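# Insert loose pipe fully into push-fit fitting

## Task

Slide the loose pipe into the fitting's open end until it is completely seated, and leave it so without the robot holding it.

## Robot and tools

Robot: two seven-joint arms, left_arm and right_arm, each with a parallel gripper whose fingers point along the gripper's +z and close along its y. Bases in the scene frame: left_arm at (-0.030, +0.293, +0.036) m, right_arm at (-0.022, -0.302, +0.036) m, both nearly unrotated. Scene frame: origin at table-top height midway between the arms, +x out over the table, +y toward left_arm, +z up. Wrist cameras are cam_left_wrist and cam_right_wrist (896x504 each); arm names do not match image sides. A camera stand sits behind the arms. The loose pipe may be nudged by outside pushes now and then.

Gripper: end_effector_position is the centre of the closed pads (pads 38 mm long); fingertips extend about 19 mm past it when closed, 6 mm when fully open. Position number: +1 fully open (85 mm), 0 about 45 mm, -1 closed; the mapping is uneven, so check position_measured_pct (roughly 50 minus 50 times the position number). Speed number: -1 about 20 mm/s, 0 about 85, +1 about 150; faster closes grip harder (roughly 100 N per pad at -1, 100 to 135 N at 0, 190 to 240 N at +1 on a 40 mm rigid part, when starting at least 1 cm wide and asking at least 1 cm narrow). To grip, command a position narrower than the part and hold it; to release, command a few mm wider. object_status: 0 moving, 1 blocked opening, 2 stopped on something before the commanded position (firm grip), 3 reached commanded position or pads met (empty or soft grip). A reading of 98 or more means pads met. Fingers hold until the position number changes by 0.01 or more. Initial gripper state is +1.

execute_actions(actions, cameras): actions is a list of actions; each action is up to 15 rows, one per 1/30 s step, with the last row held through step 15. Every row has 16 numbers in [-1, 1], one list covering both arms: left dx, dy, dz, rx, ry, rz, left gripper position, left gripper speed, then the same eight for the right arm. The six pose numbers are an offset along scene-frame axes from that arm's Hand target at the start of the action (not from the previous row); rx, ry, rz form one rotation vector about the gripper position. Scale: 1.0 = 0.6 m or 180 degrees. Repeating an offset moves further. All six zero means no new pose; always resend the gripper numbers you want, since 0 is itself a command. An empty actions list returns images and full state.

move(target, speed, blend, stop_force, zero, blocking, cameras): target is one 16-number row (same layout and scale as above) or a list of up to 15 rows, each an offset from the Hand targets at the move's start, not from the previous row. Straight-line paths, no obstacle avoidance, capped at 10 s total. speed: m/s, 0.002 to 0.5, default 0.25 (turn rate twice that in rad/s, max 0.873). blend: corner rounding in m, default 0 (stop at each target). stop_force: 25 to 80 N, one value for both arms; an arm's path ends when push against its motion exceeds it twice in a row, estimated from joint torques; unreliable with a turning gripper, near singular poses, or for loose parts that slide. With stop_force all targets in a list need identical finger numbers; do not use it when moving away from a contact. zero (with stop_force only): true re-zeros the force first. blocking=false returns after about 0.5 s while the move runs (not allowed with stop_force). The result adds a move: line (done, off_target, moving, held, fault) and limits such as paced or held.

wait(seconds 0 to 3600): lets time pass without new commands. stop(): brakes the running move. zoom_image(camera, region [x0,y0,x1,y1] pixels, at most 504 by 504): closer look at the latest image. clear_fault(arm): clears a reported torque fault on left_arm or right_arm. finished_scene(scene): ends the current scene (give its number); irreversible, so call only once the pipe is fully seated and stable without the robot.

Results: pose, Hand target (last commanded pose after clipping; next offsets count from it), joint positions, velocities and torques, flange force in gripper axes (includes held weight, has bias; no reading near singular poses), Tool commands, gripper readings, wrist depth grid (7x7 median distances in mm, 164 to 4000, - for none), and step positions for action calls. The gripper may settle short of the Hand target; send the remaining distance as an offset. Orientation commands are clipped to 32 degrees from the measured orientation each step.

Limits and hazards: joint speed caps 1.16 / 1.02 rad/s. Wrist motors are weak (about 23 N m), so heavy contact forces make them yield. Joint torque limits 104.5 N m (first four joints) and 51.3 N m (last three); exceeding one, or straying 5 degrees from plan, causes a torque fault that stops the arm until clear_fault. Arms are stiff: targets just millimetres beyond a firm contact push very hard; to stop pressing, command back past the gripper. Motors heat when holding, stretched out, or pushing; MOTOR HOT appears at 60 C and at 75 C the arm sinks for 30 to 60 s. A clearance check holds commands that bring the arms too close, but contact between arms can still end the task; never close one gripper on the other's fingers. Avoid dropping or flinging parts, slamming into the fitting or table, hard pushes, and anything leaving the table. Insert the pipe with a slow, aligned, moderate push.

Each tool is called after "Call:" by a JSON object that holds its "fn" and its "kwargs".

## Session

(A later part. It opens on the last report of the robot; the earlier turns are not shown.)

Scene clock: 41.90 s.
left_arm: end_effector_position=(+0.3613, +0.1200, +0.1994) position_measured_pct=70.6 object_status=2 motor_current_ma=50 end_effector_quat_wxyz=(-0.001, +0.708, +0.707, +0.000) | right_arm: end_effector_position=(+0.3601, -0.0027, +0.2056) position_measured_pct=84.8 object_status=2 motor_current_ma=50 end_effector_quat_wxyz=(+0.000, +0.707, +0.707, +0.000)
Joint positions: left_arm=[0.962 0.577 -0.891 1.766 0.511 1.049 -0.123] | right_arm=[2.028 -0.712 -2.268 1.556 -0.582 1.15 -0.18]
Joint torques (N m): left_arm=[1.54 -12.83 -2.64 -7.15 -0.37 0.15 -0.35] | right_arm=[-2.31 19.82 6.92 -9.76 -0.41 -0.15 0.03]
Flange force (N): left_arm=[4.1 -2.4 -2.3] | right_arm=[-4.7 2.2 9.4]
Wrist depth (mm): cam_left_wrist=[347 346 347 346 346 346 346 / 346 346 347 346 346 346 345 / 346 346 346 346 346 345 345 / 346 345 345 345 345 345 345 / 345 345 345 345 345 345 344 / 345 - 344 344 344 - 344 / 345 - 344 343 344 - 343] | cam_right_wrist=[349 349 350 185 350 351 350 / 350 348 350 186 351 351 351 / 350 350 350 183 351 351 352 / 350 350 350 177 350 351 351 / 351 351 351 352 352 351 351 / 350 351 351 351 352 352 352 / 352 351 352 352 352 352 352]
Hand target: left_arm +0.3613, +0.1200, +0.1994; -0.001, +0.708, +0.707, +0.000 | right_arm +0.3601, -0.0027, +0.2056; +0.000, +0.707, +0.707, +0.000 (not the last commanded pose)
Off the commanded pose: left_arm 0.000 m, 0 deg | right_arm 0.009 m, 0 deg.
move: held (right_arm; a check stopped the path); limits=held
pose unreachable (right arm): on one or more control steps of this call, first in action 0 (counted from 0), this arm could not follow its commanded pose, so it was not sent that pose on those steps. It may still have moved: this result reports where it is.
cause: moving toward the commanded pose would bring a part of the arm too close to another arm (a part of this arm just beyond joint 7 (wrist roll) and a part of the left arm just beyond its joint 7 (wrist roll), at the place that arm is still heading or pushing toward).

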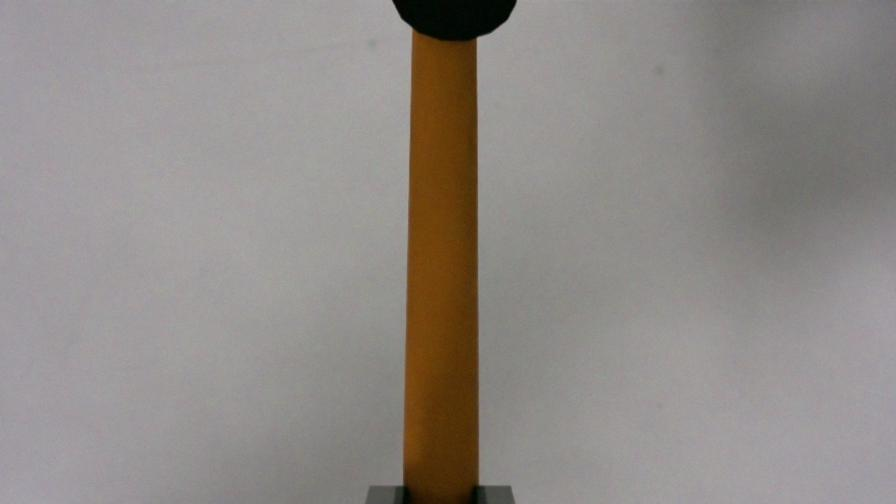

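Call:
{"fn": "wait", "kwargs": {"seconds": 0, "cameras": ["all"]}}

Scene clock: 42.60 s.
left_arm: end_effector_position=(+0.3613, +0.1200, +0.1994) position_measured_pct=70.6 object_status=2 motor_current_ma=50 end_effector_quat_wxyz=(-0.001, +0.708, +0.707, +0.000) | right_arm: end_effector_position=(+0.3601, -0.0027, +0.2056) position_measured_pct=84.8 object_status=2 motor_current_ma=50 end_effector_quat_wxyz=(+0.000, +0.707, +0.707, +0.000)
Joint positions: left_arm=[0.962 0.577 -0.891 1.766 0.511 1.049 -0.123] | right_arm=[2.028 -0.712 -2.268 1.556 -0.582 1.15 -0.18]
Joint torques (N m): left_arm=[1.54 -12.84 -2.63 -7.09 -0.37 0.15 -0.31] | right_arm=[-2.33 19.87 6.89 -9.71 -0.49 -0.16 0.04]
Flange force (N): left_arm=[4.1 -2.2 -2.4] | right_arm=[-4.5 2.5 9.2]
Wrist depth (mm): cam_left_wrist=[347 347 347 347 347 346 347 / 346 346 346 346 346 345 346 / 345 346 345 346 346 345 346 / 345 345 345 345 345 345 345 / 345 346 345 345 345 344 344 / 344 - 344 344 345 - 344 / 344 - 344 344 344 - 344] | cam_right_wrist=[348 350 350 185 351 351 350 / 349 351 349 186 350 351 351 / 350 349 352 183 350 351 352 / 351 350 350 177 352 352 352 / 350 352 351 351 351 351 351 / 351 350 351 352 352 352 352 / 351 351 352 351 351 351 352]
Hand target: left_arm +0.3613, +0.1200, +0.1994; -0.001, +0.708, +0.707, +0.000 | right_arm +0.3601, -0.0027, +0.2056; +0.000, +0.707, +0.707, +0.000 (not the last commanded pose)
Tool commands: left_gripper/position=-0.8 left_gripper/speed=-0.9 right_gripper/position=-1.0 right_gripper/speed=-0.7
Off the commanded pose: left_arm 0.000 m, 0 deg | right_arm 0.009 m, 0 deg.

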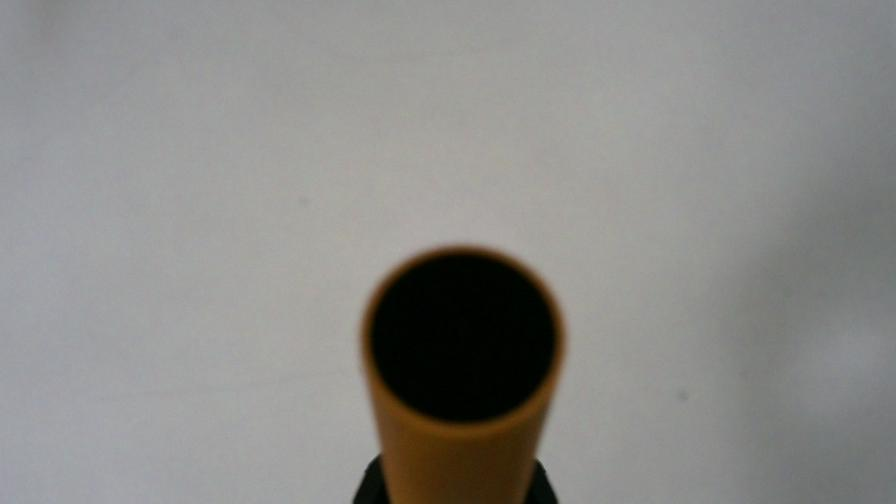

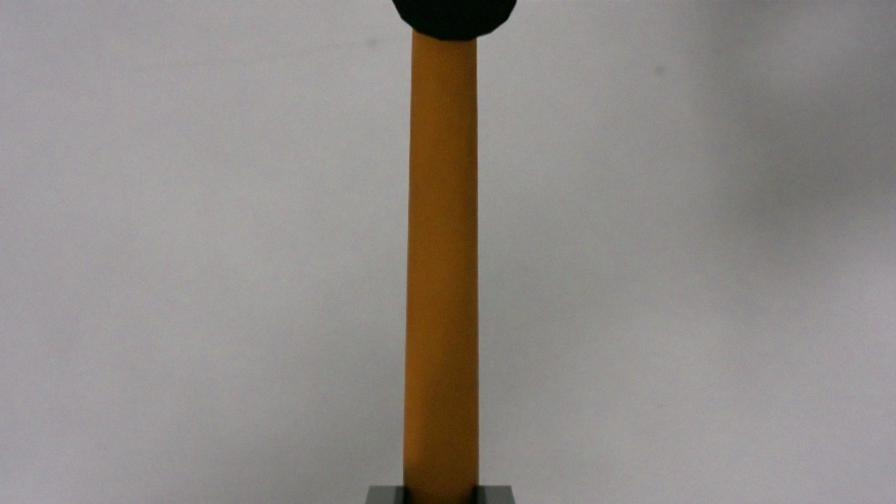

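Call:
{"fn": "move", "kwargs": {"target": [0,0,0,0,0,0,-0.8,-0.9,0,-0.2,0,0,0,0,-1,-0.7], "speed": 0.1, "cameras": ["all"]}}

Scene clock: 45.83 s.
left_arm: end_effector_position=(+0.3613, +0.1200, +0.1994) position_measured_pct=70.6 object_status=2 motor_current_ma=50 end_effector_quat_wxyz=(-0.001, +0.708, +0.707, +0.000) | right_arm: end_effector_position=(+0.3601, -0.1227, +0.2056) position_measured_pct=84.8 object_status=2 motor_current_ma=50 end_effector_quat_wxyz=(+0.000, +0.707, +0.707, +0.000)
Joint positions: left_arm=[0.962 0.577 -0.891 1.766 0.511 1.049 -0.123] | right_arm=[2.162 -0.593 -2.23 1.774 -0.537 1.044 0.067]
Joint torques (N m): left_arm=[1.56 -13.92 -3.08 -7.81 -0.42 0.16 -0.32] | right_arm=[-2.33 15.6 5.78 -8.68 -0.06 -0.06 0.09]
Flange force (N): left_arm=[4.1 -2.1 0.8] | right_arm=[-4.7 3.3 8.6]
Wrist depth (mm): cam_left_wrist=[346 346 346 347 346 346 346 / 346 346 347 346 346 346 346 / 346 346 346 346 345 346 345 / 345 345 345 345 345 345 345 / 345 345 345 345 344 344 345 / 345 - 344 345 344 - 343 / 345 - 344 344 344 - 343] | cam_right_wrist=[353 353 353 187 352 353 350 / 353 352 353 184 352 352 352 / 352 353 352 178 352 351 350 / 353 351 352 352 351 352 351 / 353 352 352 351 352 351 352 / 352 350 352 352 351 351 351 / 352 352 352 351 351 351 350]
Hand target: left_arm +0.3613, +0.1200, +0.1994; -0.001, +0.708, +0.707, +0.000 | right_arm +0.3602, -0.1227, +0.2056; +0.000, +0.707, +0.707, +0.000
Off the commanded pose: left_arm 0.000 m, 0 deg | right_arm 0.000 m, 0 deg.
move: done

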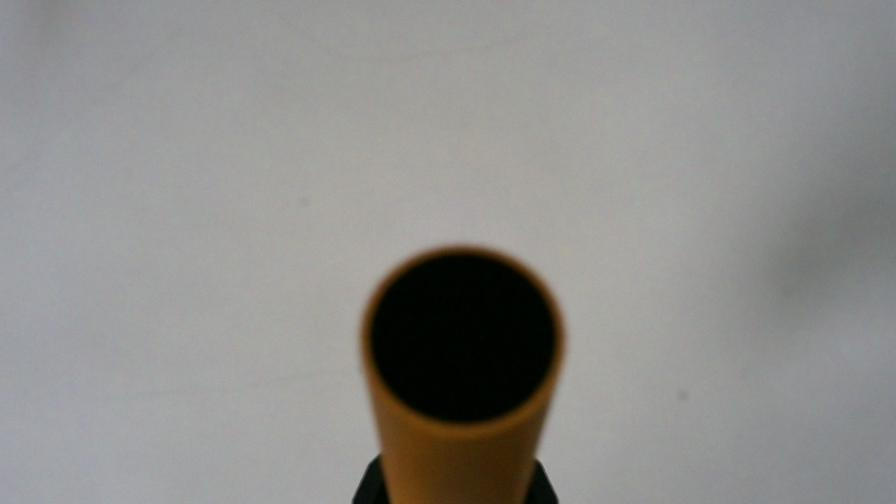

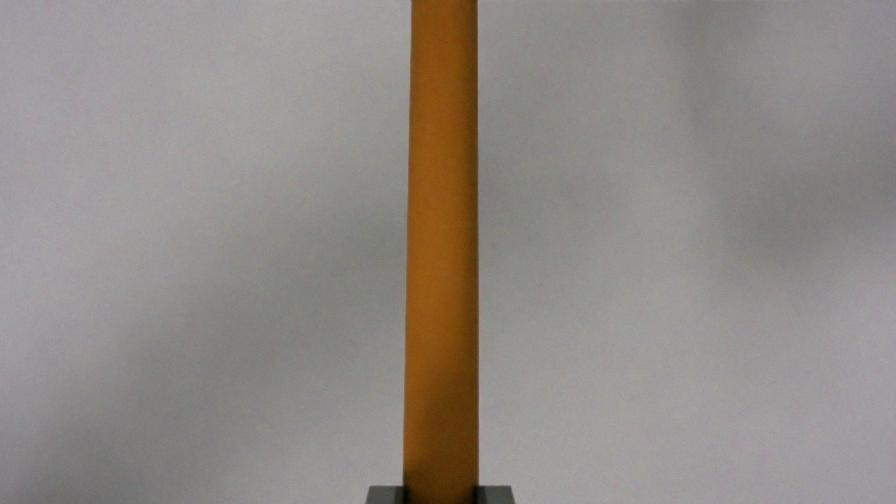

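Call:
{"fn": "move", "kwargs": {"target": [0,0,-0.225,0,0,0,-0.8,-0.9,0,-0.033,-0.21,0,0,0,-1,-0.7]}}

Call:
{"fn": "move", "kwargs": {"target": [0,0,-0.0682,0,0,0,-0.8,-0.9,0,0,-0.0915,0,0,0,-1,-0.7], "stop_force": 40, "speed": 0.025, "cameras": ["all"]}}

Scene clock: 47.30 s.
left_arm: end_effector_position=(+0.3595, +0.1216, +0.1179) position_measured_pct=70.6 object_status=2 motor_current_ma=50 end_effector_quat_wxyz=(-0.004, +0.706, +0.708, +0.001) | right_arm: end_effector_position=(+0.3586, -0.1366, +0.1281) position_measured_pct=84.8 object_status=2 motor_current_ma=50 end_effector_quat_wxyz=(+0.001, +0.708, +0.706, -0.003)
Joint positions: left_arm=[0.898 0.707 -0.802 1.865 0.654 0.862 -0.239] | right_arm=[2.25 -0.704 -2.326 1.89 -0.67 0.851 0.206]
Joint torques (N m): left_arm=[1.54 -15.06 -3.35 -6.38 -0.45 0.03 -0.34] | right_arm=[-2.35 16.43 5.99 -7.22 -0.07 -0.09 -0.05]
Flange force (N): left_arm=[4.3 -2.5 -0.2] | right_arm=[-6.4 0.7 9.2]
Wrist depth (mm): cam_left_wrist=[264 264 265 264 264 264 264 / 264 264 264 264 264 264 263 / 264 264 264 264 264 263 263 / 264 264 263 263 264 263 263 / 264 264 263 263 263 262 263 / 264 - 263 263 263 - 263 / 263 - - 262 - - 262] | cam_right_wrist=[273 273 274 183 274 274 275 / 272 273 274 180 274 274 274 / 273 274 273 175 275 275 275 / 273 274 274 172 275 275 275 / 274 274 274 168 274 275 275 / 273 274 274 274 275 275 275 / 273 274 274 - 275 275 275]
Hand target: left_arm +0.3595, +0.1215, +0.1180; -0.004, +0.706, +0.708, +0.001 (not the last commanded pose) | right_arm +0.3586, -0.1366, +0.1282; +0.001, +0.708, +0.706, -0.003 (not the last commanded pose)
Off the commanded pose: left_arm 0.054 m, 0 deg | right_arm 0.049 m, 0 deg.
move: held (left_arm, right_arm; a check stopped the path); limits=held
pose unreachable (left arm): on one or more control steps of this call, first in action 0 (counted from 0), this arm could not follow its commanded pose, so it was not sent that pose on those steps. It may still have moved: this result reports where it is.
cause: moving toward the commanded pose would bring a part of the arm too close to another arm (a part of this arm just beyond joint 4 (elbow) and a part of the right arm just beyond its joint 3 (upper arm roll), along the way the arms are being sent, or toward where that arm still pushes).
pose unreachable (right arm): on one or more control steps of this call, first in action 0 (counted from 0), this arm could not follow its commanded pose, so it was not sent that pose on those steps. It may still have moved: this result reports where it is.
cause: moving toward the commanded pose would bring a part of the arm too close to another arm (a part of this arm just beyond joint 3 (upper arm roll) and a part of the left arm just beyond its joint 4 (elbow), along the way the arms are being sent, or toward where that arm still pushes).

Scene clock: 49.43 s.
left_arm: end_effector_position=(+0.3595, +0.1215, +0.0961) position_measured_pct=70.6 object_status=2 motor_current_ma=50 end_effector_quat_wxyz=(-0.004, +0.706, +0.708, +0.001) | right_arm: end_effector_position=(+0.3586, -0.1366, +0.0996) position_measured_pct=84.8 object_status=2 motor_current_ma=50 end_effector_quat_wxyz=(+0.001, +0.708, +0.706, -0.003)
Joint positions: left_arm=[0.876 0.744 -0.768 1.883 0.696 0.813 -0.272] | right_arm=[2.283 -0.751 -2.377 1.915 -0.726 0.783 0.251]
Joint torques (N m): left_arm=[1.57 -15.46 -3.32 -5.88 -0.41 0.17 -0.35] | right_arm=[-2.46 16.93 6.17 -6.73 -0.09 0.01 0.11]
Flange force (N): left_arm=[4.4 -2.5 -0.2] | right_arm=[-7.0 -0.6 9.7]
Wrist depth (mm): cam_left_wrist=[245 244 244 243 243 242 241 / 245 244 244 243 242 242 241 / 244 244 243 242 242 241 241 / 244 243 243 242 242 241 240 / 244 243 243 242 241 241 240 / 243 - 242 241 241 - 239 / 243 - - 241 - - 239] | cam_right_wrist=[245 245 245 186 244 244 244 / 246 245 245 180 244 245 244 / 246 246 245 175 245 244 244 / 246 246 245 171 245 245 245 / 246 246 246 168 245 245 245 / 246 246 246 166 245 245 245 / 247 246 246 - 246 246 245]
Hand target: left_arm +0.3595, +0.1215, +0.0961; -0.004, +0.706, +0.708, +0.001 (not the last commanded pose) | right_arm +0.3586, -0.1366, +0.0996; +0.001, +0.708, +0.706, -0.003 (not the last commanded pose)
Off the commanded pose: left_arm 0.019 m, 0 deg | right_arm 0.026 m, 0 deg.
move: held (left_arm, right_arm; a check stopped the path); limits=held
pose unreachable (left arm): on one or more control steps of this call, first in action 0 (counted from 0), this arm could not follow its commanded pose, so it was not sent that pose on those steps. It may still have moved: this result reports where it is.
cause: moving toward the commanded pose would bring a part of the arm too close to another arm (a part of this arm just beyond joint 4 (elbow) and a part of the right arm just beyond its joint 3 (upper arm roll), at the place that arm was heading or pushing toward when its own hold began).
pose unreachable (right arm): on one or more control steps of this call, first in action 0 (counted from 0), this arm could not follow its commanded pose, so it was not sent that pose on those steps. It may still have moved: this result reports where it is.
cause: moving toward the commanded pose would bring a part of the arm too close to another arm (a part of this arm just beyond joint 3 (upper arm roll) and a part of the left arm just beyond its joint 4 (elbow), along the way the arms are being sent, or toward where that arm still pushes).

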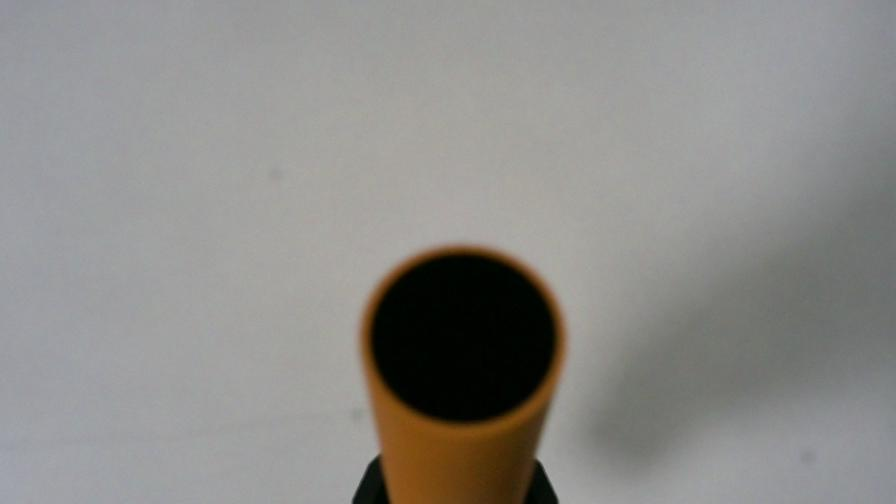

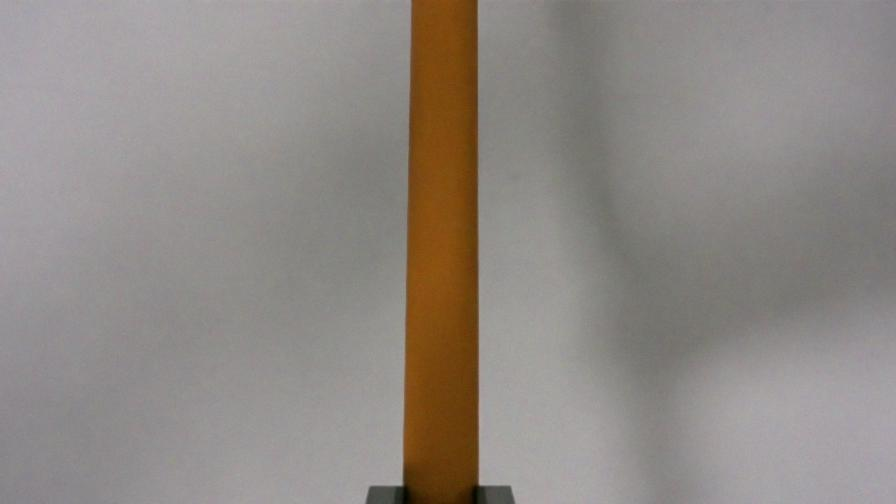

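Call:
{"fn": "move", "kwargs": {"target": [0.003,0.2,-0.05,0,0,0,-0.8,-0.9,0.003,-0.2,-0.042,0,0,0,-1,-0.7]}}

Call:
{"fn": "move", "kwargs": {"target": [0,0,-0.0705,0,0,0,-0.8,-0.9,0,0,-0.082,0,0,0,-1,-0.7], "stop_force": 40, "speed": 0.025, "cameras": ["all"]}}

Scene clock: 50.77 s.
left_arm: end_effector_position=(+0.3613, +0.2415, +0.0660) position_measured_pct=70.6 object_status=2 motor_current_ma=50 end_effector_quat_wxyz=(-0.004, +0.707, +0.708, +0.001) | right_arm: end_effector_position=(+0.3604, -0.2566, +0.0744) position_measured_pct=84.8 object_status=2 motor_current_ma=50 end_effector_quat_wxyz=(+0.001, +0.708, +0.706, -0.003)
Joint positions: left_arm=[0.567 0.751 -0.707 2.007 0.773 0.677 -0.649] | right_arm=[2.602 -0.744 -2.447 2.034 -0.784 0.652 0.615]
Joint torques (N m): left_arm=[1.45 -14.75 -2.83 -4.89 -0.42 0.16 -0.41] | right_arm=[-2.37 16.19 5.38 -5.83 -0.16 -0.01 0.1]
Flange force (N): left_arm=[3.3 -4.0 -0.8] | right_arm=[-7.0 -4.1 10.3]
Wrist depth (mm): cam_left_wrist=[215 214 213 212 212 212 211 / 214 213 213 212 212 211 211 / 214 213 213 212 211 211 210 / 214 213 212 212 212 211 210 / 213 213 212 212 211 211 210 / 213 - 212 211 211 - 210 / 213 - - - - - 209] | cam_right_wrist=[221 221 221 188 220 220 220 / 221 221 221 183 220 220 220 / 221 221 221 175 221 220 220 / 221 221 221 171 221 220 220 / 222 221 221 168 221 220 220 / 221 221 221 - 221 220 220 / 222 221 222 - 221 220 220]
Hand target: left_arm +0.3613, +0.2415, +0.0661; -0.004, +0.707, +0.708, +0.001 | right_arm +0.3604, -0.2566, +0.0744; +0.001, +0.708, +0.706, -0.003
Off the commanded pose: left_arm 0.000 m, 0 deg | right_arm 0.000 m, 0 deg.
move: done

Scene clock: 53.47 s.
left_arm: end_effector_position=(+0.3615, +0.2416, +0.0392) position_measured_pct=70.6 object_status=2 motor_current_ma=50 end_effector_quat_wxyz=(-0.003, +0.706, +0.708, +0.001) | right_arm: end_effector_position=(+0.3604, -0.2566, +0.0252) position_measured_pct=84.8 object_status=2 motor_current_ma=50 end_effector_quat_wxyz=(+0.001, +0.708, +0.706, -0.003)
Joint positions: left_arm=[0.526 0.802 -0.648 2.019 0.841 0.612 -0.706] | right_arm=[2.684 -0.834 -2.571 2.054 -0.906 0.526 0.718]
Joint torques (N m): left_arm=[2.24 16.92 9.04 -6.89 4 -5.54 -0.34] | right_arm=[-2.68 15.86 4.7 -4.49 0.02 -0.16 -0.01]
Flange force (N): left_arm=[9.4 -29.1 -111.4] | right_arm=[-8.6 -7.7 7.7]
Wrist depth (mm): cam_left_wrist=[188 188 187 187 187 186 186 / 188 188 187 187 186 186 185 / 188 188 187 187 186 186 185 / 188 187 187 186 186 185 185 / 188 187 187 186 186 185 185 / 188 - - 186 186 - 185 / 187 - - - - - 184] | cam_right_wrist=[172 172 172 171 172 171 171 / 172 172 172 172 171 171 171 / 172 172 172 172 172 171 171 / 172 172 172 172 172 171 171 / 172 172 172 171 172 172 171 / 172 172 172 172 172 172 171 / 172 172 172 - 172 172 171]
Hand target: left_arm +0.3615, +0.2416, +0.0392; -0.003, +0.706, +0.708, +0.001 (not the last commanded pose) | right_arm +0.3604, -0.2566, +0.0252; +0.001, +0.708, +0.706, -0.003
Off the commanded pose: left_arm 0.015 m, 0 deg | right_arm 0.000 m, 0 deg.
move: contact (left_arm)

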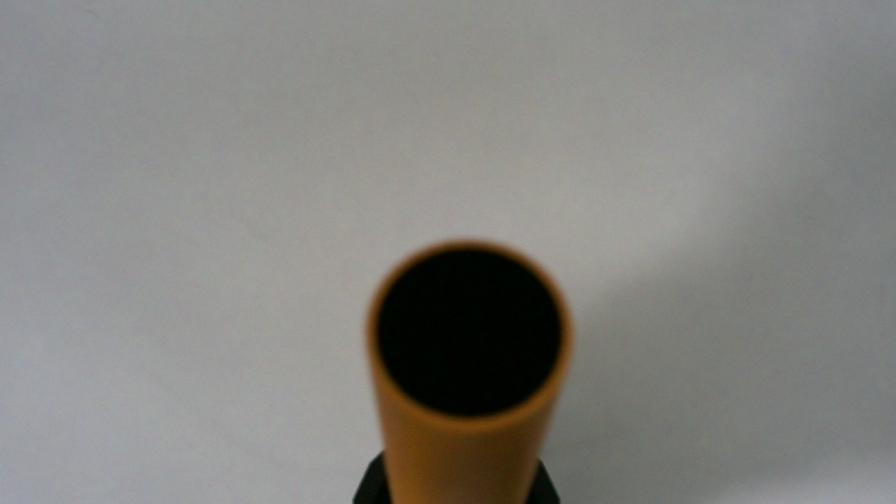

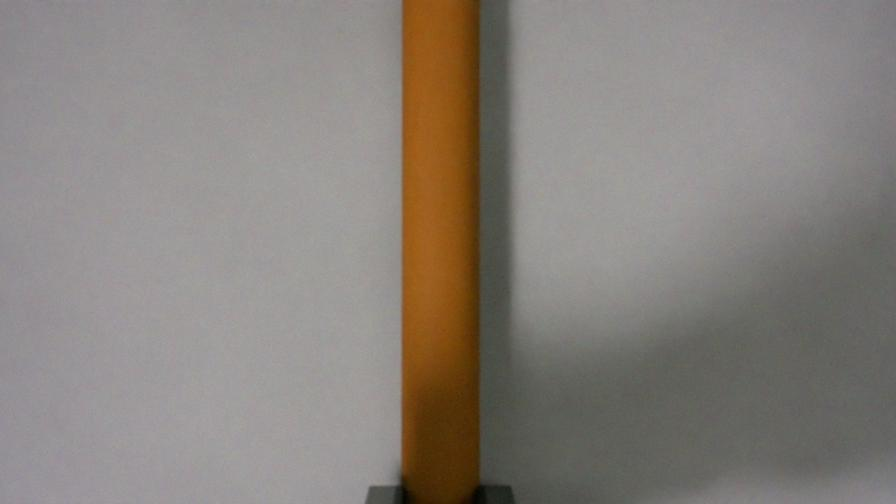

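Call:
{"fn": "move", "kwargs": {"target": [[0,0,0.067,0,0,0,-0.8,-0.9,0,0,-0.003,0,0,0,-1,-0.7],[0,0,0.067,-0.22,0,0,-0.8,-0.9,0,0,-0.003,0,0,0,-1,-0.7]]}}

Call:
{"fn": "move", "kwargs": {"target": [0,0,-0.096,0,0,0,-0.8,-0.9,0,0,0,0,0,0,-1,-0.7], "stop_force": 60, "speed": 0.03, "cameras": ["all"]}}

Scene clock: 56.90 s.
left_arm: end_effector_position=(+0.3616, +0.2416, +0.0794) position_measured_pct=70.6 object_status=2 motor_current_ma=50 end_effector_quat_wxyz=(+0.236, +0.666, +0.666, -0.239) | right_arm: end_effector_position=(+0.3604, -0.2566, +0.0234) position_measured_pct=84.8 object_status=2 motor_current_ma=50 end_effector_quat_wxyz=(+0.001, +0.708, +0.706, -0.003)
Joint positions: left_arm=[-0.136 0.837 -0.394 1.952 1.035 1.121 -1.292] | right_arm=[2.687 -0.838 -2.576 2.054 -0.91 0.521 0.722]
Joint torques (N m): left_arm=[1.47 -16.52 0.05 -3.43 0.12 1.99 -0.37] | right_arm=[-2.85 11.4 2.79 -4.92 -0.47 -0.85 0.1]
Flange force (N): left_arm=[-1.2 -4.0 -2.5] | right_arm=[-9.1 -10.2 -8.6]
Wrist depth (mm): cam_left_wrist=[171 170 169 169 169 168 168 / 178 178 177 177 176 176 175 / 190 189 186 188 188 184 186 / 200 203 202 198 200 200 199 / 215 214 213 212 212 211 210 / 228 - 225 229 224 - 222 / 252 - - 244 - - 245] | cam_right_wrist=[170 170 170 170 170 170 169 / 170 170 170 170 170 170 170 / 171 170 170 170 170 170 169 / 171 170 170 170 170 170 170 / 170 171 170 170 170 170 170 / 171 171 170 170 170 170 170 / 171 171 170 - 170 170 170]
Hand target: left_arm +0.3615, +0.2416, +0.0794; +0.236, +0.666, +0.666, -0.239 | right_arm +0.3604, -0.2566, +0.0234; +0.001, +0.708, +0.706, -0.003
Off the commanded pose: left_arm 0.000 m, 0 deg | right_arm 0.000 m, 0 deg.
move: done

Scene clock: 59.57 s.
left_arm: end_effector_position=(+0.3615, +0.2416, +0.0218) position_measured_pct=70.6 object_status=2 motor_current_ma=50 end_effector_quat_wxyz=(+0.236, +0.666, +0.666, -0.239) | right_arm: end_effector_position=(+0.3604, -0.2566, +0.0234) position_measured_pct=84.8 object_status=2 motor_current_ma=50 end_effector_quat_wxyz=(+0.001, +0.708, +0.706, -0.003)
Joint positions: left_arm=[-0.163 0.972 -0.353 1.939 1.125 1.053 -1.407] | right_arm=[2.687 -0.838 -2.576 2.054 -0.91 0.521 0.722]
Joint torques (N m): left_arm=[3.61 -6.85 -0.19 -1.62 -0.66 -2.6 -0.29] | right_arm=[-2.9 11.42 2.87 -5.01 -0.49 -0.9 0.1]
Flange force (N): left_arm=[-14.4 -4.5 -27.3] | right_arm=[-9.3 -10.5 -8.4]
Wrist depth (mm): cam_left_wrist=[- - - - - - - / - - - - - - - / - - - - - - - / - - - - - - - / - - - - - - - / - - - - - - - / 169 - - - - - -] | cam_right_wrist=[170 170 170 170 170 170 169 / 171 170 170 170 170 170 169 / 170 170 170 170 170 170 170 / 171 170 170 170 170 170 170 / 171 170 170 170 170 170 170 / 171 171 171 170 170 170 170 / 171 170 171 - 170 170 170]
Hand target: left_arm +0.3615, +0.2416, +0.0218; +0.236, +0.666, +0.666, -0.239 | right_arm +0.3604, -0.2566, +0.0234; +0.001, +0.708, +0.706, -0.003
Off the commanded pose: left_arm 0.000 m, 0 deg | right_arm 0.000 m, 0 deg.
move: done

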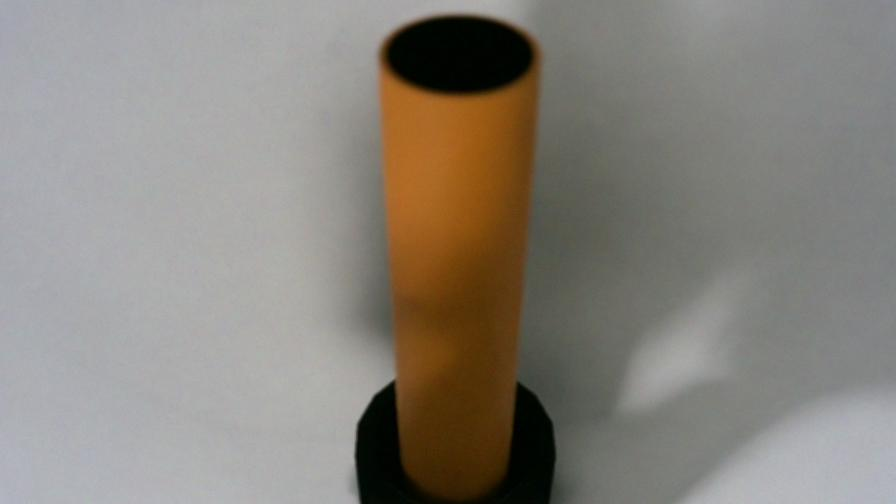

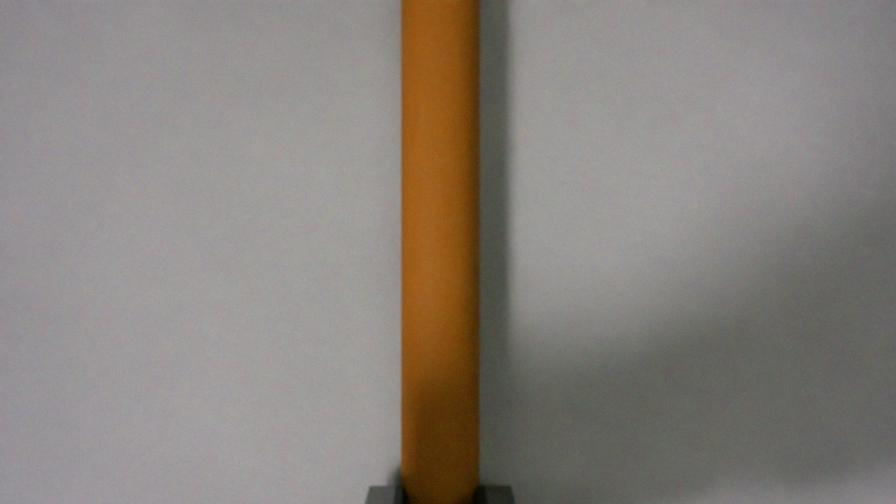

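Call:
{"fn": "move", "kwargs": {"target": [[0,0,0,0,0,0,0.8,-0.5,0,0,0,0,0,0,-1,-0.7],[0,0.08,0.11,0,0,0,0.8,-0.5,0,0,0,0,0,0,-1,-0.7],[0,-0.08,0.18,0.22,0,0,0.8,-0.5,0,0,0,0,0,0,-1,-0.7]], "cameras": ["cam_left_wrist"]}}

Scene clock: 64.17 s.
left_arm: end_effector_position=(+0.3615, +0.1936, +0.1298) position_measured_pct=10.0 object_status=3 motor_current_ma=0 end_effector_quat_wxyz=(-0.003, +0.706, +0.708, +0.001) | right_arm: end_effector_position=(+0.3604, -0.2566, +0.0234) position_measured_pct=84.8 object_status=2 motor_current_ma=50 end_effector_quat_wxyz=(+0.001, +0.708, +0.706, -0.003)
Joint positions: left_arm=[0.715 0.624 -0.747 1.929 0.568 0.816 -0.349] | right_arm=[2.687 -0.838 -2.576 2.054 -0.91 0.521 0.722]
Joint torques (N m): left_arm=[1.5 -13.9 -2.51 -6.35 -0.37 0.04 -0.42] | right_arm=[-2.82 11.41 2.89 -5.03 -0.5 -0.9 0.05]
Flange force (N): left_arm=[3.6 -3.2 -1.0] | right_arm=[-9.2 -10.6 -8.4]
Wrist depth (mm): cam_left_wrist=[276 277 276 276 276 276 276 / 276 276 276 276 276 276 276 / 276 276 276 250 275 276 275 / 275 275 275 251 276 275 275 / 275 275 275 251 275 275 275 / 275 275 275 251 274 275 274 / 275 275 275 275 275 274 274] | cam_right_wrist=[170 170 170 170 170 170 169 / 170 170 170 170 170 170 170 / 171 170 170 170 170 170 170 / 170 171 170 170 170 170 170 / 171 171 170 170 170 170 170 / 171 171 171 170 170 170 170 / 171 171 171 - 170 170 170]
Hand target: left_arm +0.3616, +0.1936, +0.1298; -0.003, +0.706, +0.708, +0.001 | right_arm +0.3604, -0.2566, +0.0234; +0.001, +0.708, +0.706, -0.003
Off the commanded pose: left_arm 0.000 m, 0 deg | right_arm 0.000 m, 0 deg.
move: done

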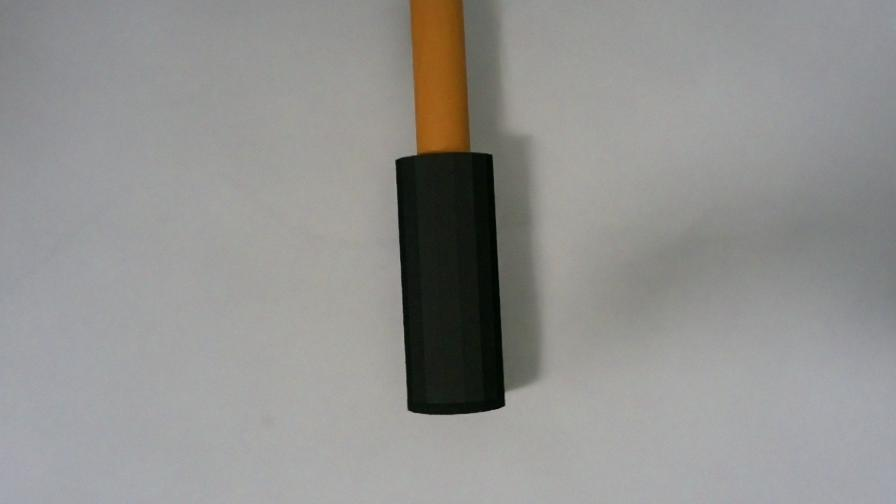

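Call:
{"fn": "move", "kwargs": {"target": [[0,0.073,-0.1797,0,0,0.0145,0.8,-0.5,0,0,0,0,0,0,-0.3,0],[0,0.073,-0.1797,0,0,0.0145,-1,0.2,0,0,0,0,0,0,-1,0.2],[0,0.073,-0.1,0,0,0.0145,-1,0.2,0,0,0.1,0,0,0,-1,0.2]], "speed": 0.15, "cameras": ["all"]}}

Scene clock: 68.43 s.
left_arm: end_effector_position=(+0.3615, +0.2374, +0.0697) position_measured_pct=71.0 object_status=2 motor_current_ma=50 end_effector_quat_wxyz=(-0.003, +0.690, +0.724, +0.001) | right_arm: end_effector_position=(+0.3604, -0.2566, +0.0834) position_measured_pct=84.8 object_status=2 motor_current_ma=50 end_effector_quat_wxyz=(+0.001, +0.708, +0.706, -0.003)
Joint positions: left_arm=[0.545 0.727 -0.658 2.004 0.715 0.658 -0.541] | right_arm=[2.592 -0.726 -2.433 2.028 -0.755 0.671 0.59]
Joint torques (N m): left_arm=[1.46 -14.84 -2.6 -5.05 -0.39 0.12 -0.32] | right_arm=[-2.39 16.14 5.5 -6.01 -0.04 -0.02 -0.08]
Flange force (N): left_arm=[3.8 -3.9 -0.4] | right_arm=[-7.4 -3.7 11.5]
Wrist depth (mm): cam_left_wrist=[217 216 216 - 216 216 216 / 216 216 216 - 216 216 216 / 216 216 216 - 216 216 215 / 216 215 216 - 215 215 215 / 216 216 215 - 215 215 215 / 215 215 215 - 215 215 215 / 215 215 215 - 215 214 214] | cam_right_wrist=[228 228 228 - 229 229 230 / 229 228 229 - 229 230 230 / 228 228 229 - 230 230 230 / 229 229 229 - 230 230 230 / 229 229 229 - 230 230 230 / 229 229 229 - 230 230 231 / 229 229 229 - 230 230 230]
Hand target: left_arm +0.3615, +0.2374, +0.0698; -0.003, +0.690, +0.724, +0.001 | right_arm +0.3604, -0.2566, +0.0834; +0.001, +0.708, +0.706, -0.003
Off the commanded pose: left_arm 0.000 m, 0 deg | right_arm 0.000 m, 0 deg.
move: done

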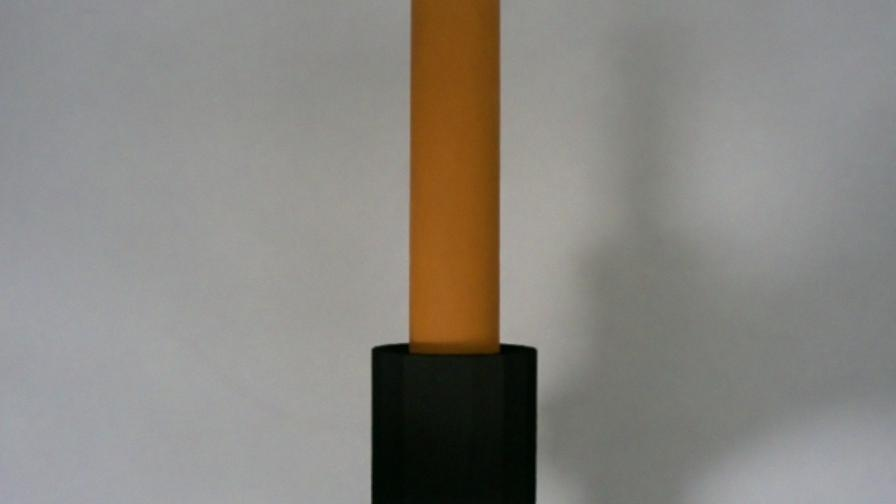

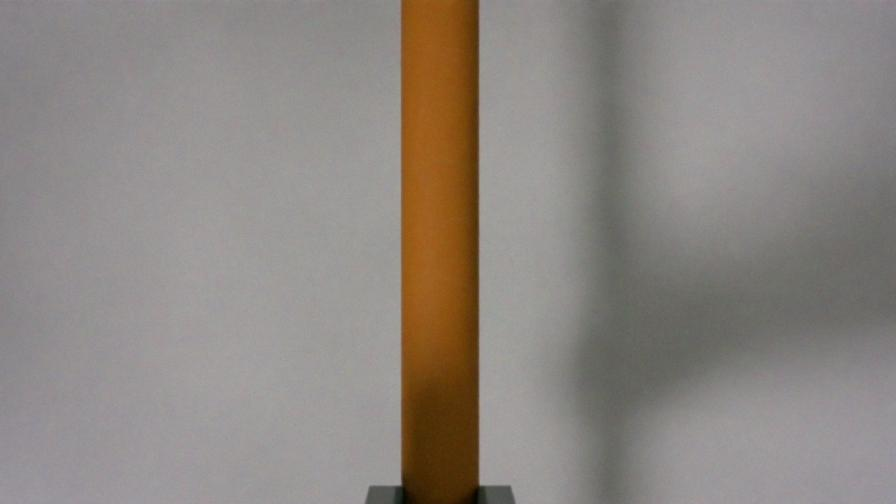

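Call:
{"fn": "move", "kwargs": {"target": [[0,0,0.2115,0,0,-0.0153,-1,0.2,0,0,0.2038,0,0,0.0009,-1,0.2],[-0.0003,-0.1873,0.2115,0,0,-0.0153,-1,0.2,-0.0007,0.326,0.2038,0,0,0.0009,-1,0.2]], "blend": [0.03,0]}}

Call:
{"fn": "move", "kwargs": {"target": [0,0,0,0,0,0,-1,0.2,0,0.12,0,0,0,0,-1,0.2], "stop_force": 25, "speed": 0.015, "cameras": ["all"]}}

Scene clock: 71.10 s.
left_arm: end_effector_position=(+0.3613, +0.1251, +0.1967) position_measured_pct=71.0 object_status=2 motor_current_ma=50 end_effector_quat_wxyz=(-0.003, +0.707, +0.707, +0.001) | right_arm: end_effector_position=(+0.3600, -0.0610, +0.2057) position_measured_pct=84.8 object_status=2 motor_current_ma=50 end_effector_quat_wxyz=(+0.001, +0.707, +0.707, -0.003)
Joint positions: left_arm=[0.901 0.551 -0.8 1.773 0.451 1.017 -0.077] | right_arm=[2.094 -0.642 -2.276 1.669 -0.535 1.091 -0.087]
Joint torques (N m): left_arm=[1.56 -13.97 -2.57 -7.8 -0.44 0.12 -0.33] | right_arm=[-2.46 17.01 6.05 -8.92 -0.08 -0.07 -0.01]
Flange force (N): left_arm=[4.1 -2.3 0.4] | right_arm=[-4.9 3.0 7.8]
Wrist depth (mm): cam_left_wrist=[344 344 343 343 343 342 343 / 343 343 344 343 342 343 343 / 344 343 342 342 343 342 342 / 342 342 342 343 342 342 341 / 343 342 342 342 342 341 341 / 341 341 - - 341 341 341 / 341 342 - - - 341 341] | cam_right_wrist=[348 350 349 350 350 350 350 / 349 350 350 349 351 351 352 / 350 349 350 351 351 352 351 / 351 350 351 352 351 351 353 / 351 351 352 352 351 352 352 / 351 351 351 352 353 352 352 / 352 351 352 351 352 353 353]
Hand target: left_arm +0.3613, +0.1251, +0.1967; -0.003, +0.707, +0.707, +0.001 | right_arm +0.3600, -0.0610, +0.2057; +0.001, +0.707, +0.707, -0.003
Off the commanded pose: left_arm 0.000 m, 0 deg | right_arm 0.000 m, 0 deg.
move: done

Scene clock: 75.63 s.
left_arm: end_effector_position=(+0.3613, +0.1250, +0.1967) position_measured_pct=71.0 object_status=2 motor_current_ma=50 end_effector_quat_wxyz=(-0.003, +0.707, +0.707, +0.001) | right_arm: end_effector_position=(+0.3600, -0.0025, +0.2056) position_measured_pct=84.8 object_status=2 motor_current_ma=50 end_effector_quat_wxyz=(+0.001, +0.707, +0.707, -0.003)
Joint positions: left_arm=[0.901 0.551 -0.8 1.773 0.451 1.017 -0.077] | right_arm=[2.041 -0.707 -2.294 1.548 -0.557 1.15 -0.202]
Joint torques (N m): left_arm=[12.61 -16.91 8.62 -13.9 7.71 0.16 -0.25] | right_arm=[-14.85 22 -4.49 -17.48 -9.01 -1.19 0.3]
Flange force (N): left_arm=[33.7 -5.1 -0.4] | right_arm=[-34.3 5.4 6.6]
Wrist depth (mm): cam_left_wrist=[347 346 345 345 344 343 342 / 346 346 344 344 343 342 342 / 346 344 344 343 342 341 340 / 345 344 344 342 342 341 340 / 345 344 343 342 341 340 339 / 344 343 - - 340 340 339 / 344 343 - - - 339 338] | cam_right_wrist=[349 348 349 349 348 347 347 / 350 350 350 348 348 348 348 / 351 350 350 348 349 350 349 / 352 351 351 349 348 350 349 / 351 351 351 351 350 350 350 / 353 352 352 352 351 350 350 / 352 353 352 352 351 352 351]
Hand target: left_arm +0.3614, +0.1251, +0.1967; -0.003, +0.707, +0.707, +0.001 | right_arm +0.3600, -0.0025, +0.2057; +0.001, +0.707, +0.707, -0.003 (not the last commanded pose)
Off the commanded pose: left_arm 0.000 m, 0 deg | right_arm 0.014 m, 0 deg.
move: contact (right_arm)

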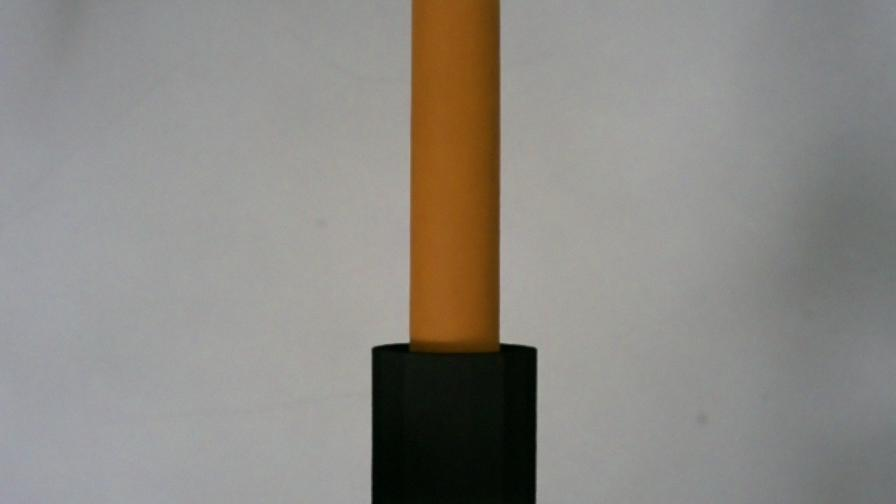

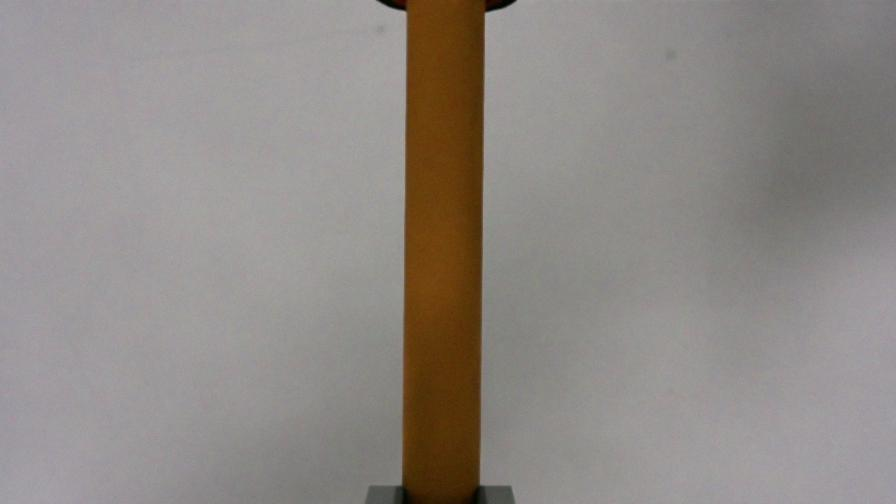

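Call:
{"fn": "move", "kwargs": {"target": [0,0,0,0,0,0,-1,0.2,0,0.0115,0,0,0,0,-1,0.2], "stop_force": 50, "zero": false, "speed": 0.01, "cameras": ["all"]}}

Call:
{"fn": "zoom_image", "kwargs": {"camera": "cam_right_wrist", "region": [360, 0, 540, 100]}}

Scene clock: 76.90 s.
left_arm: end_effector_position=(+0.3614, +0.1252, +0.1967) position_measured_pct=71.0 object_status=2 motor_current_ma=50 end_effector_quat_wxyz=(-0.003, +0.707, +0.707, +0.001) | right_arm: end_effector_position=(+0.3601, +0.0015, +0.2056) position_measured_pct=84.8 object_status=2 motor_current_ma=50 end_effector_quat_wxyz=(+0.001, +0.708, +0.707, -0.004)
Joint positions: left_arm=[0.901 0.551 -0.8 1.773 0.451 1.017 -0.078] | right_arm=[2.038 -0.712 -2.296 1.539 -0.559 1.155 -0.21]
Joint torques (N m): left_arm=[21.4 -19.65 17.55 -18.77 14.52 0.3 -0.06] | right_arm=[-24.71 24.75 -12.93 -24.47 -16.18 -2.45 0.25]
Flange force (N): left_arm=[57.5 -7.0 -0.4] | right_arm=[-58.5 7.5 6.2]
Wrist depth (mm): cam_left_wrist=[348 347 346 345 344 343 343 / 346 346 345 344 344 343 342 / 346 345 344 344 343 342 341 / 345 345 344 344 342 341 341 / 344 344 343 342 341 341 340 / 343 343 - - 340 339 339 / 343 342 - - - 340 339] | cam_right_wrist=[349 348 348 348 348 348 347 / 349 348 349 348 348 348 347 / 350 349 350 349 349 348 347 / 351 351 351 350 350 349 348 / 352 351 352 350 350 349 350 / 352 352 352 351 350 350 350 / 353 354 353 351 352 351 350]
Hand target: left_arm +0.3614, +0.1251, +0.1967; -0.003, +0.707, +0.707, +0.001 | right_arm +0.3601, +0.0015, +0.2056; +0.001, +0.708, +0.707, -0.004 (not the last commanded pose)
Off the commanded pose: left_arm 0.000 m, 0 deg | right_arm 0.003 m, 0 deg.
move: contact (right_arm)

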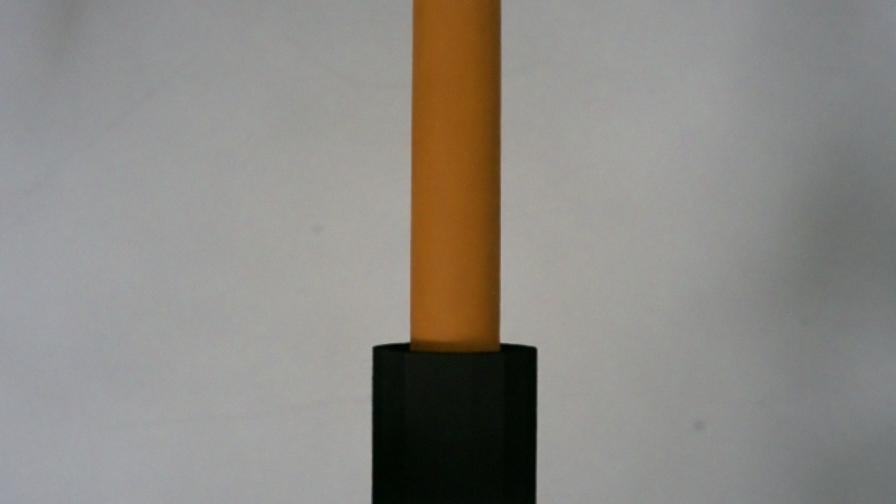

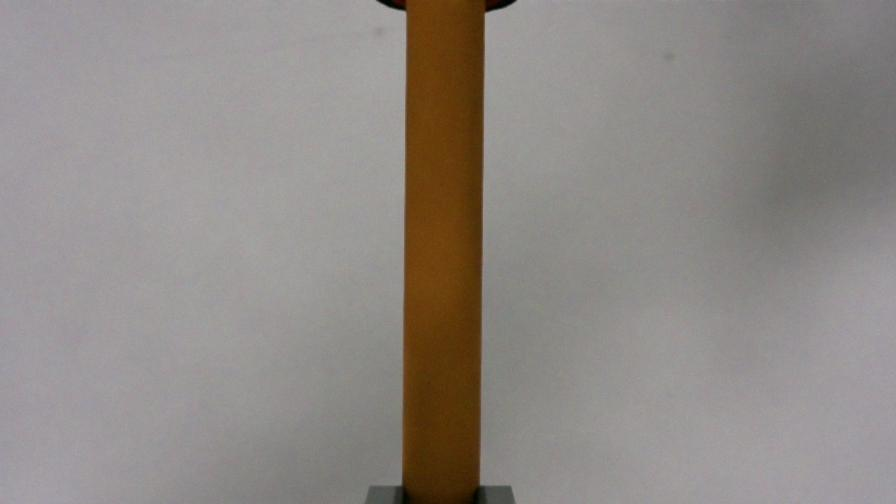

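Scaled by 2.800 from the camera's image (finer frame: 1280x720).

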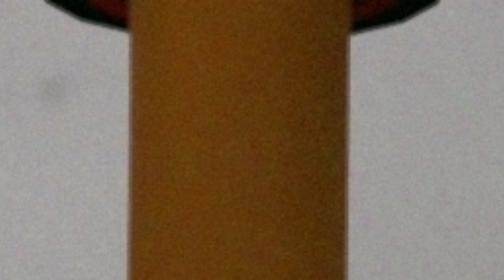

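Call:
{"fn": "move", "kwargs": {"target": [0,0,0,0,0,0,-1,0.2,0,0.01,0,0,0,0,-1,0.2], "stop_force": 75, "zero": false, "speed": 0.01, "cameras": ["all"]}}

Scene clock: 78.20 s.
left_arm: end_effector_position=(+0.3613, +0.1251, +0.1967) position_measured_pct=71.0 object_status=2 motor_current_ma=50 end_effector_quat_wxyz=(-0.003, +0.707, +0.707, +0.001) | right_arm: end_effector_position=(+0.3602, +0.0055, +0.2056) position_measured_pct=84.8 object_status=2 motor_current_ma=50 end_effector_quat_wxyz=(+0.001, +0.708, +0.707, -0.004)
Joint positions: left_arm=[0.901 0.551 -0.8 1.773 0.45 1.017 -0.077] | right_arm=[2.035 -0.717 -2.297 1.529 -0.56 1.16 -0.219]
Joint torques (N m): left_arm=[30.68 -22.69 26.96 -24.04 21.68 0.34 0.33] | right_arm=[-34.96 27.37 -22.13 -31.7 -23.92 -3.71 0.29]
Flange force (N): left_arm=[82.9 -8.7 -0.1] | right_arm=[-83.8 9.2 5.1]
Wrist depth (mm): cam_left_wrist=[347 346 345 345 345 344 343 / 347 346 345 345 344 343 343 / 346 345 344 343 344 342 342 / 345 344 343 343 342 342 341 / 344 343 342 342 341 341 341 / 343 342 - - 340 340 340 / 342 341 - - - 340 339] | cam_right_wrist=[348 347 347 346 346 346 346 / 348 348 348 348 347 347 347 / 349 349 350 348 348 348 348 / 350 350 350 350 350 349 348 / 350 351 351 350 350 350 349 / 352 352 352 351 350 350 351 / 353 353 352 352 352 351 352]
Hand target: left_arm +0.3614, +0.1251, +0.1967; -0.003, +0.707, +0.707, +0.001 | right_arm +0.3602, +0.0055, +0.2056; +0.001, +0.708, +0.707, -0.004 (not the last commanded pose)
Off the commanded pose: left_arm 0.000 m, 0 deg | right_arm 0.002 m, 0 deg.
move: contact (right_arm)

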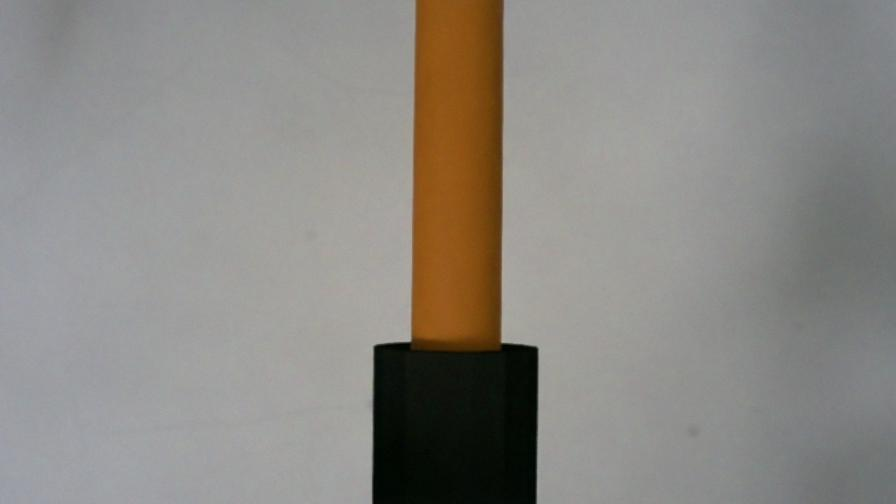

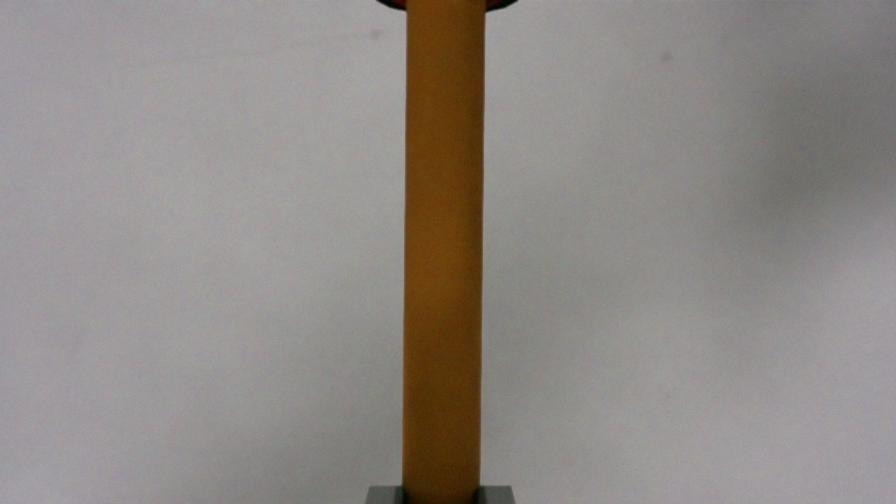

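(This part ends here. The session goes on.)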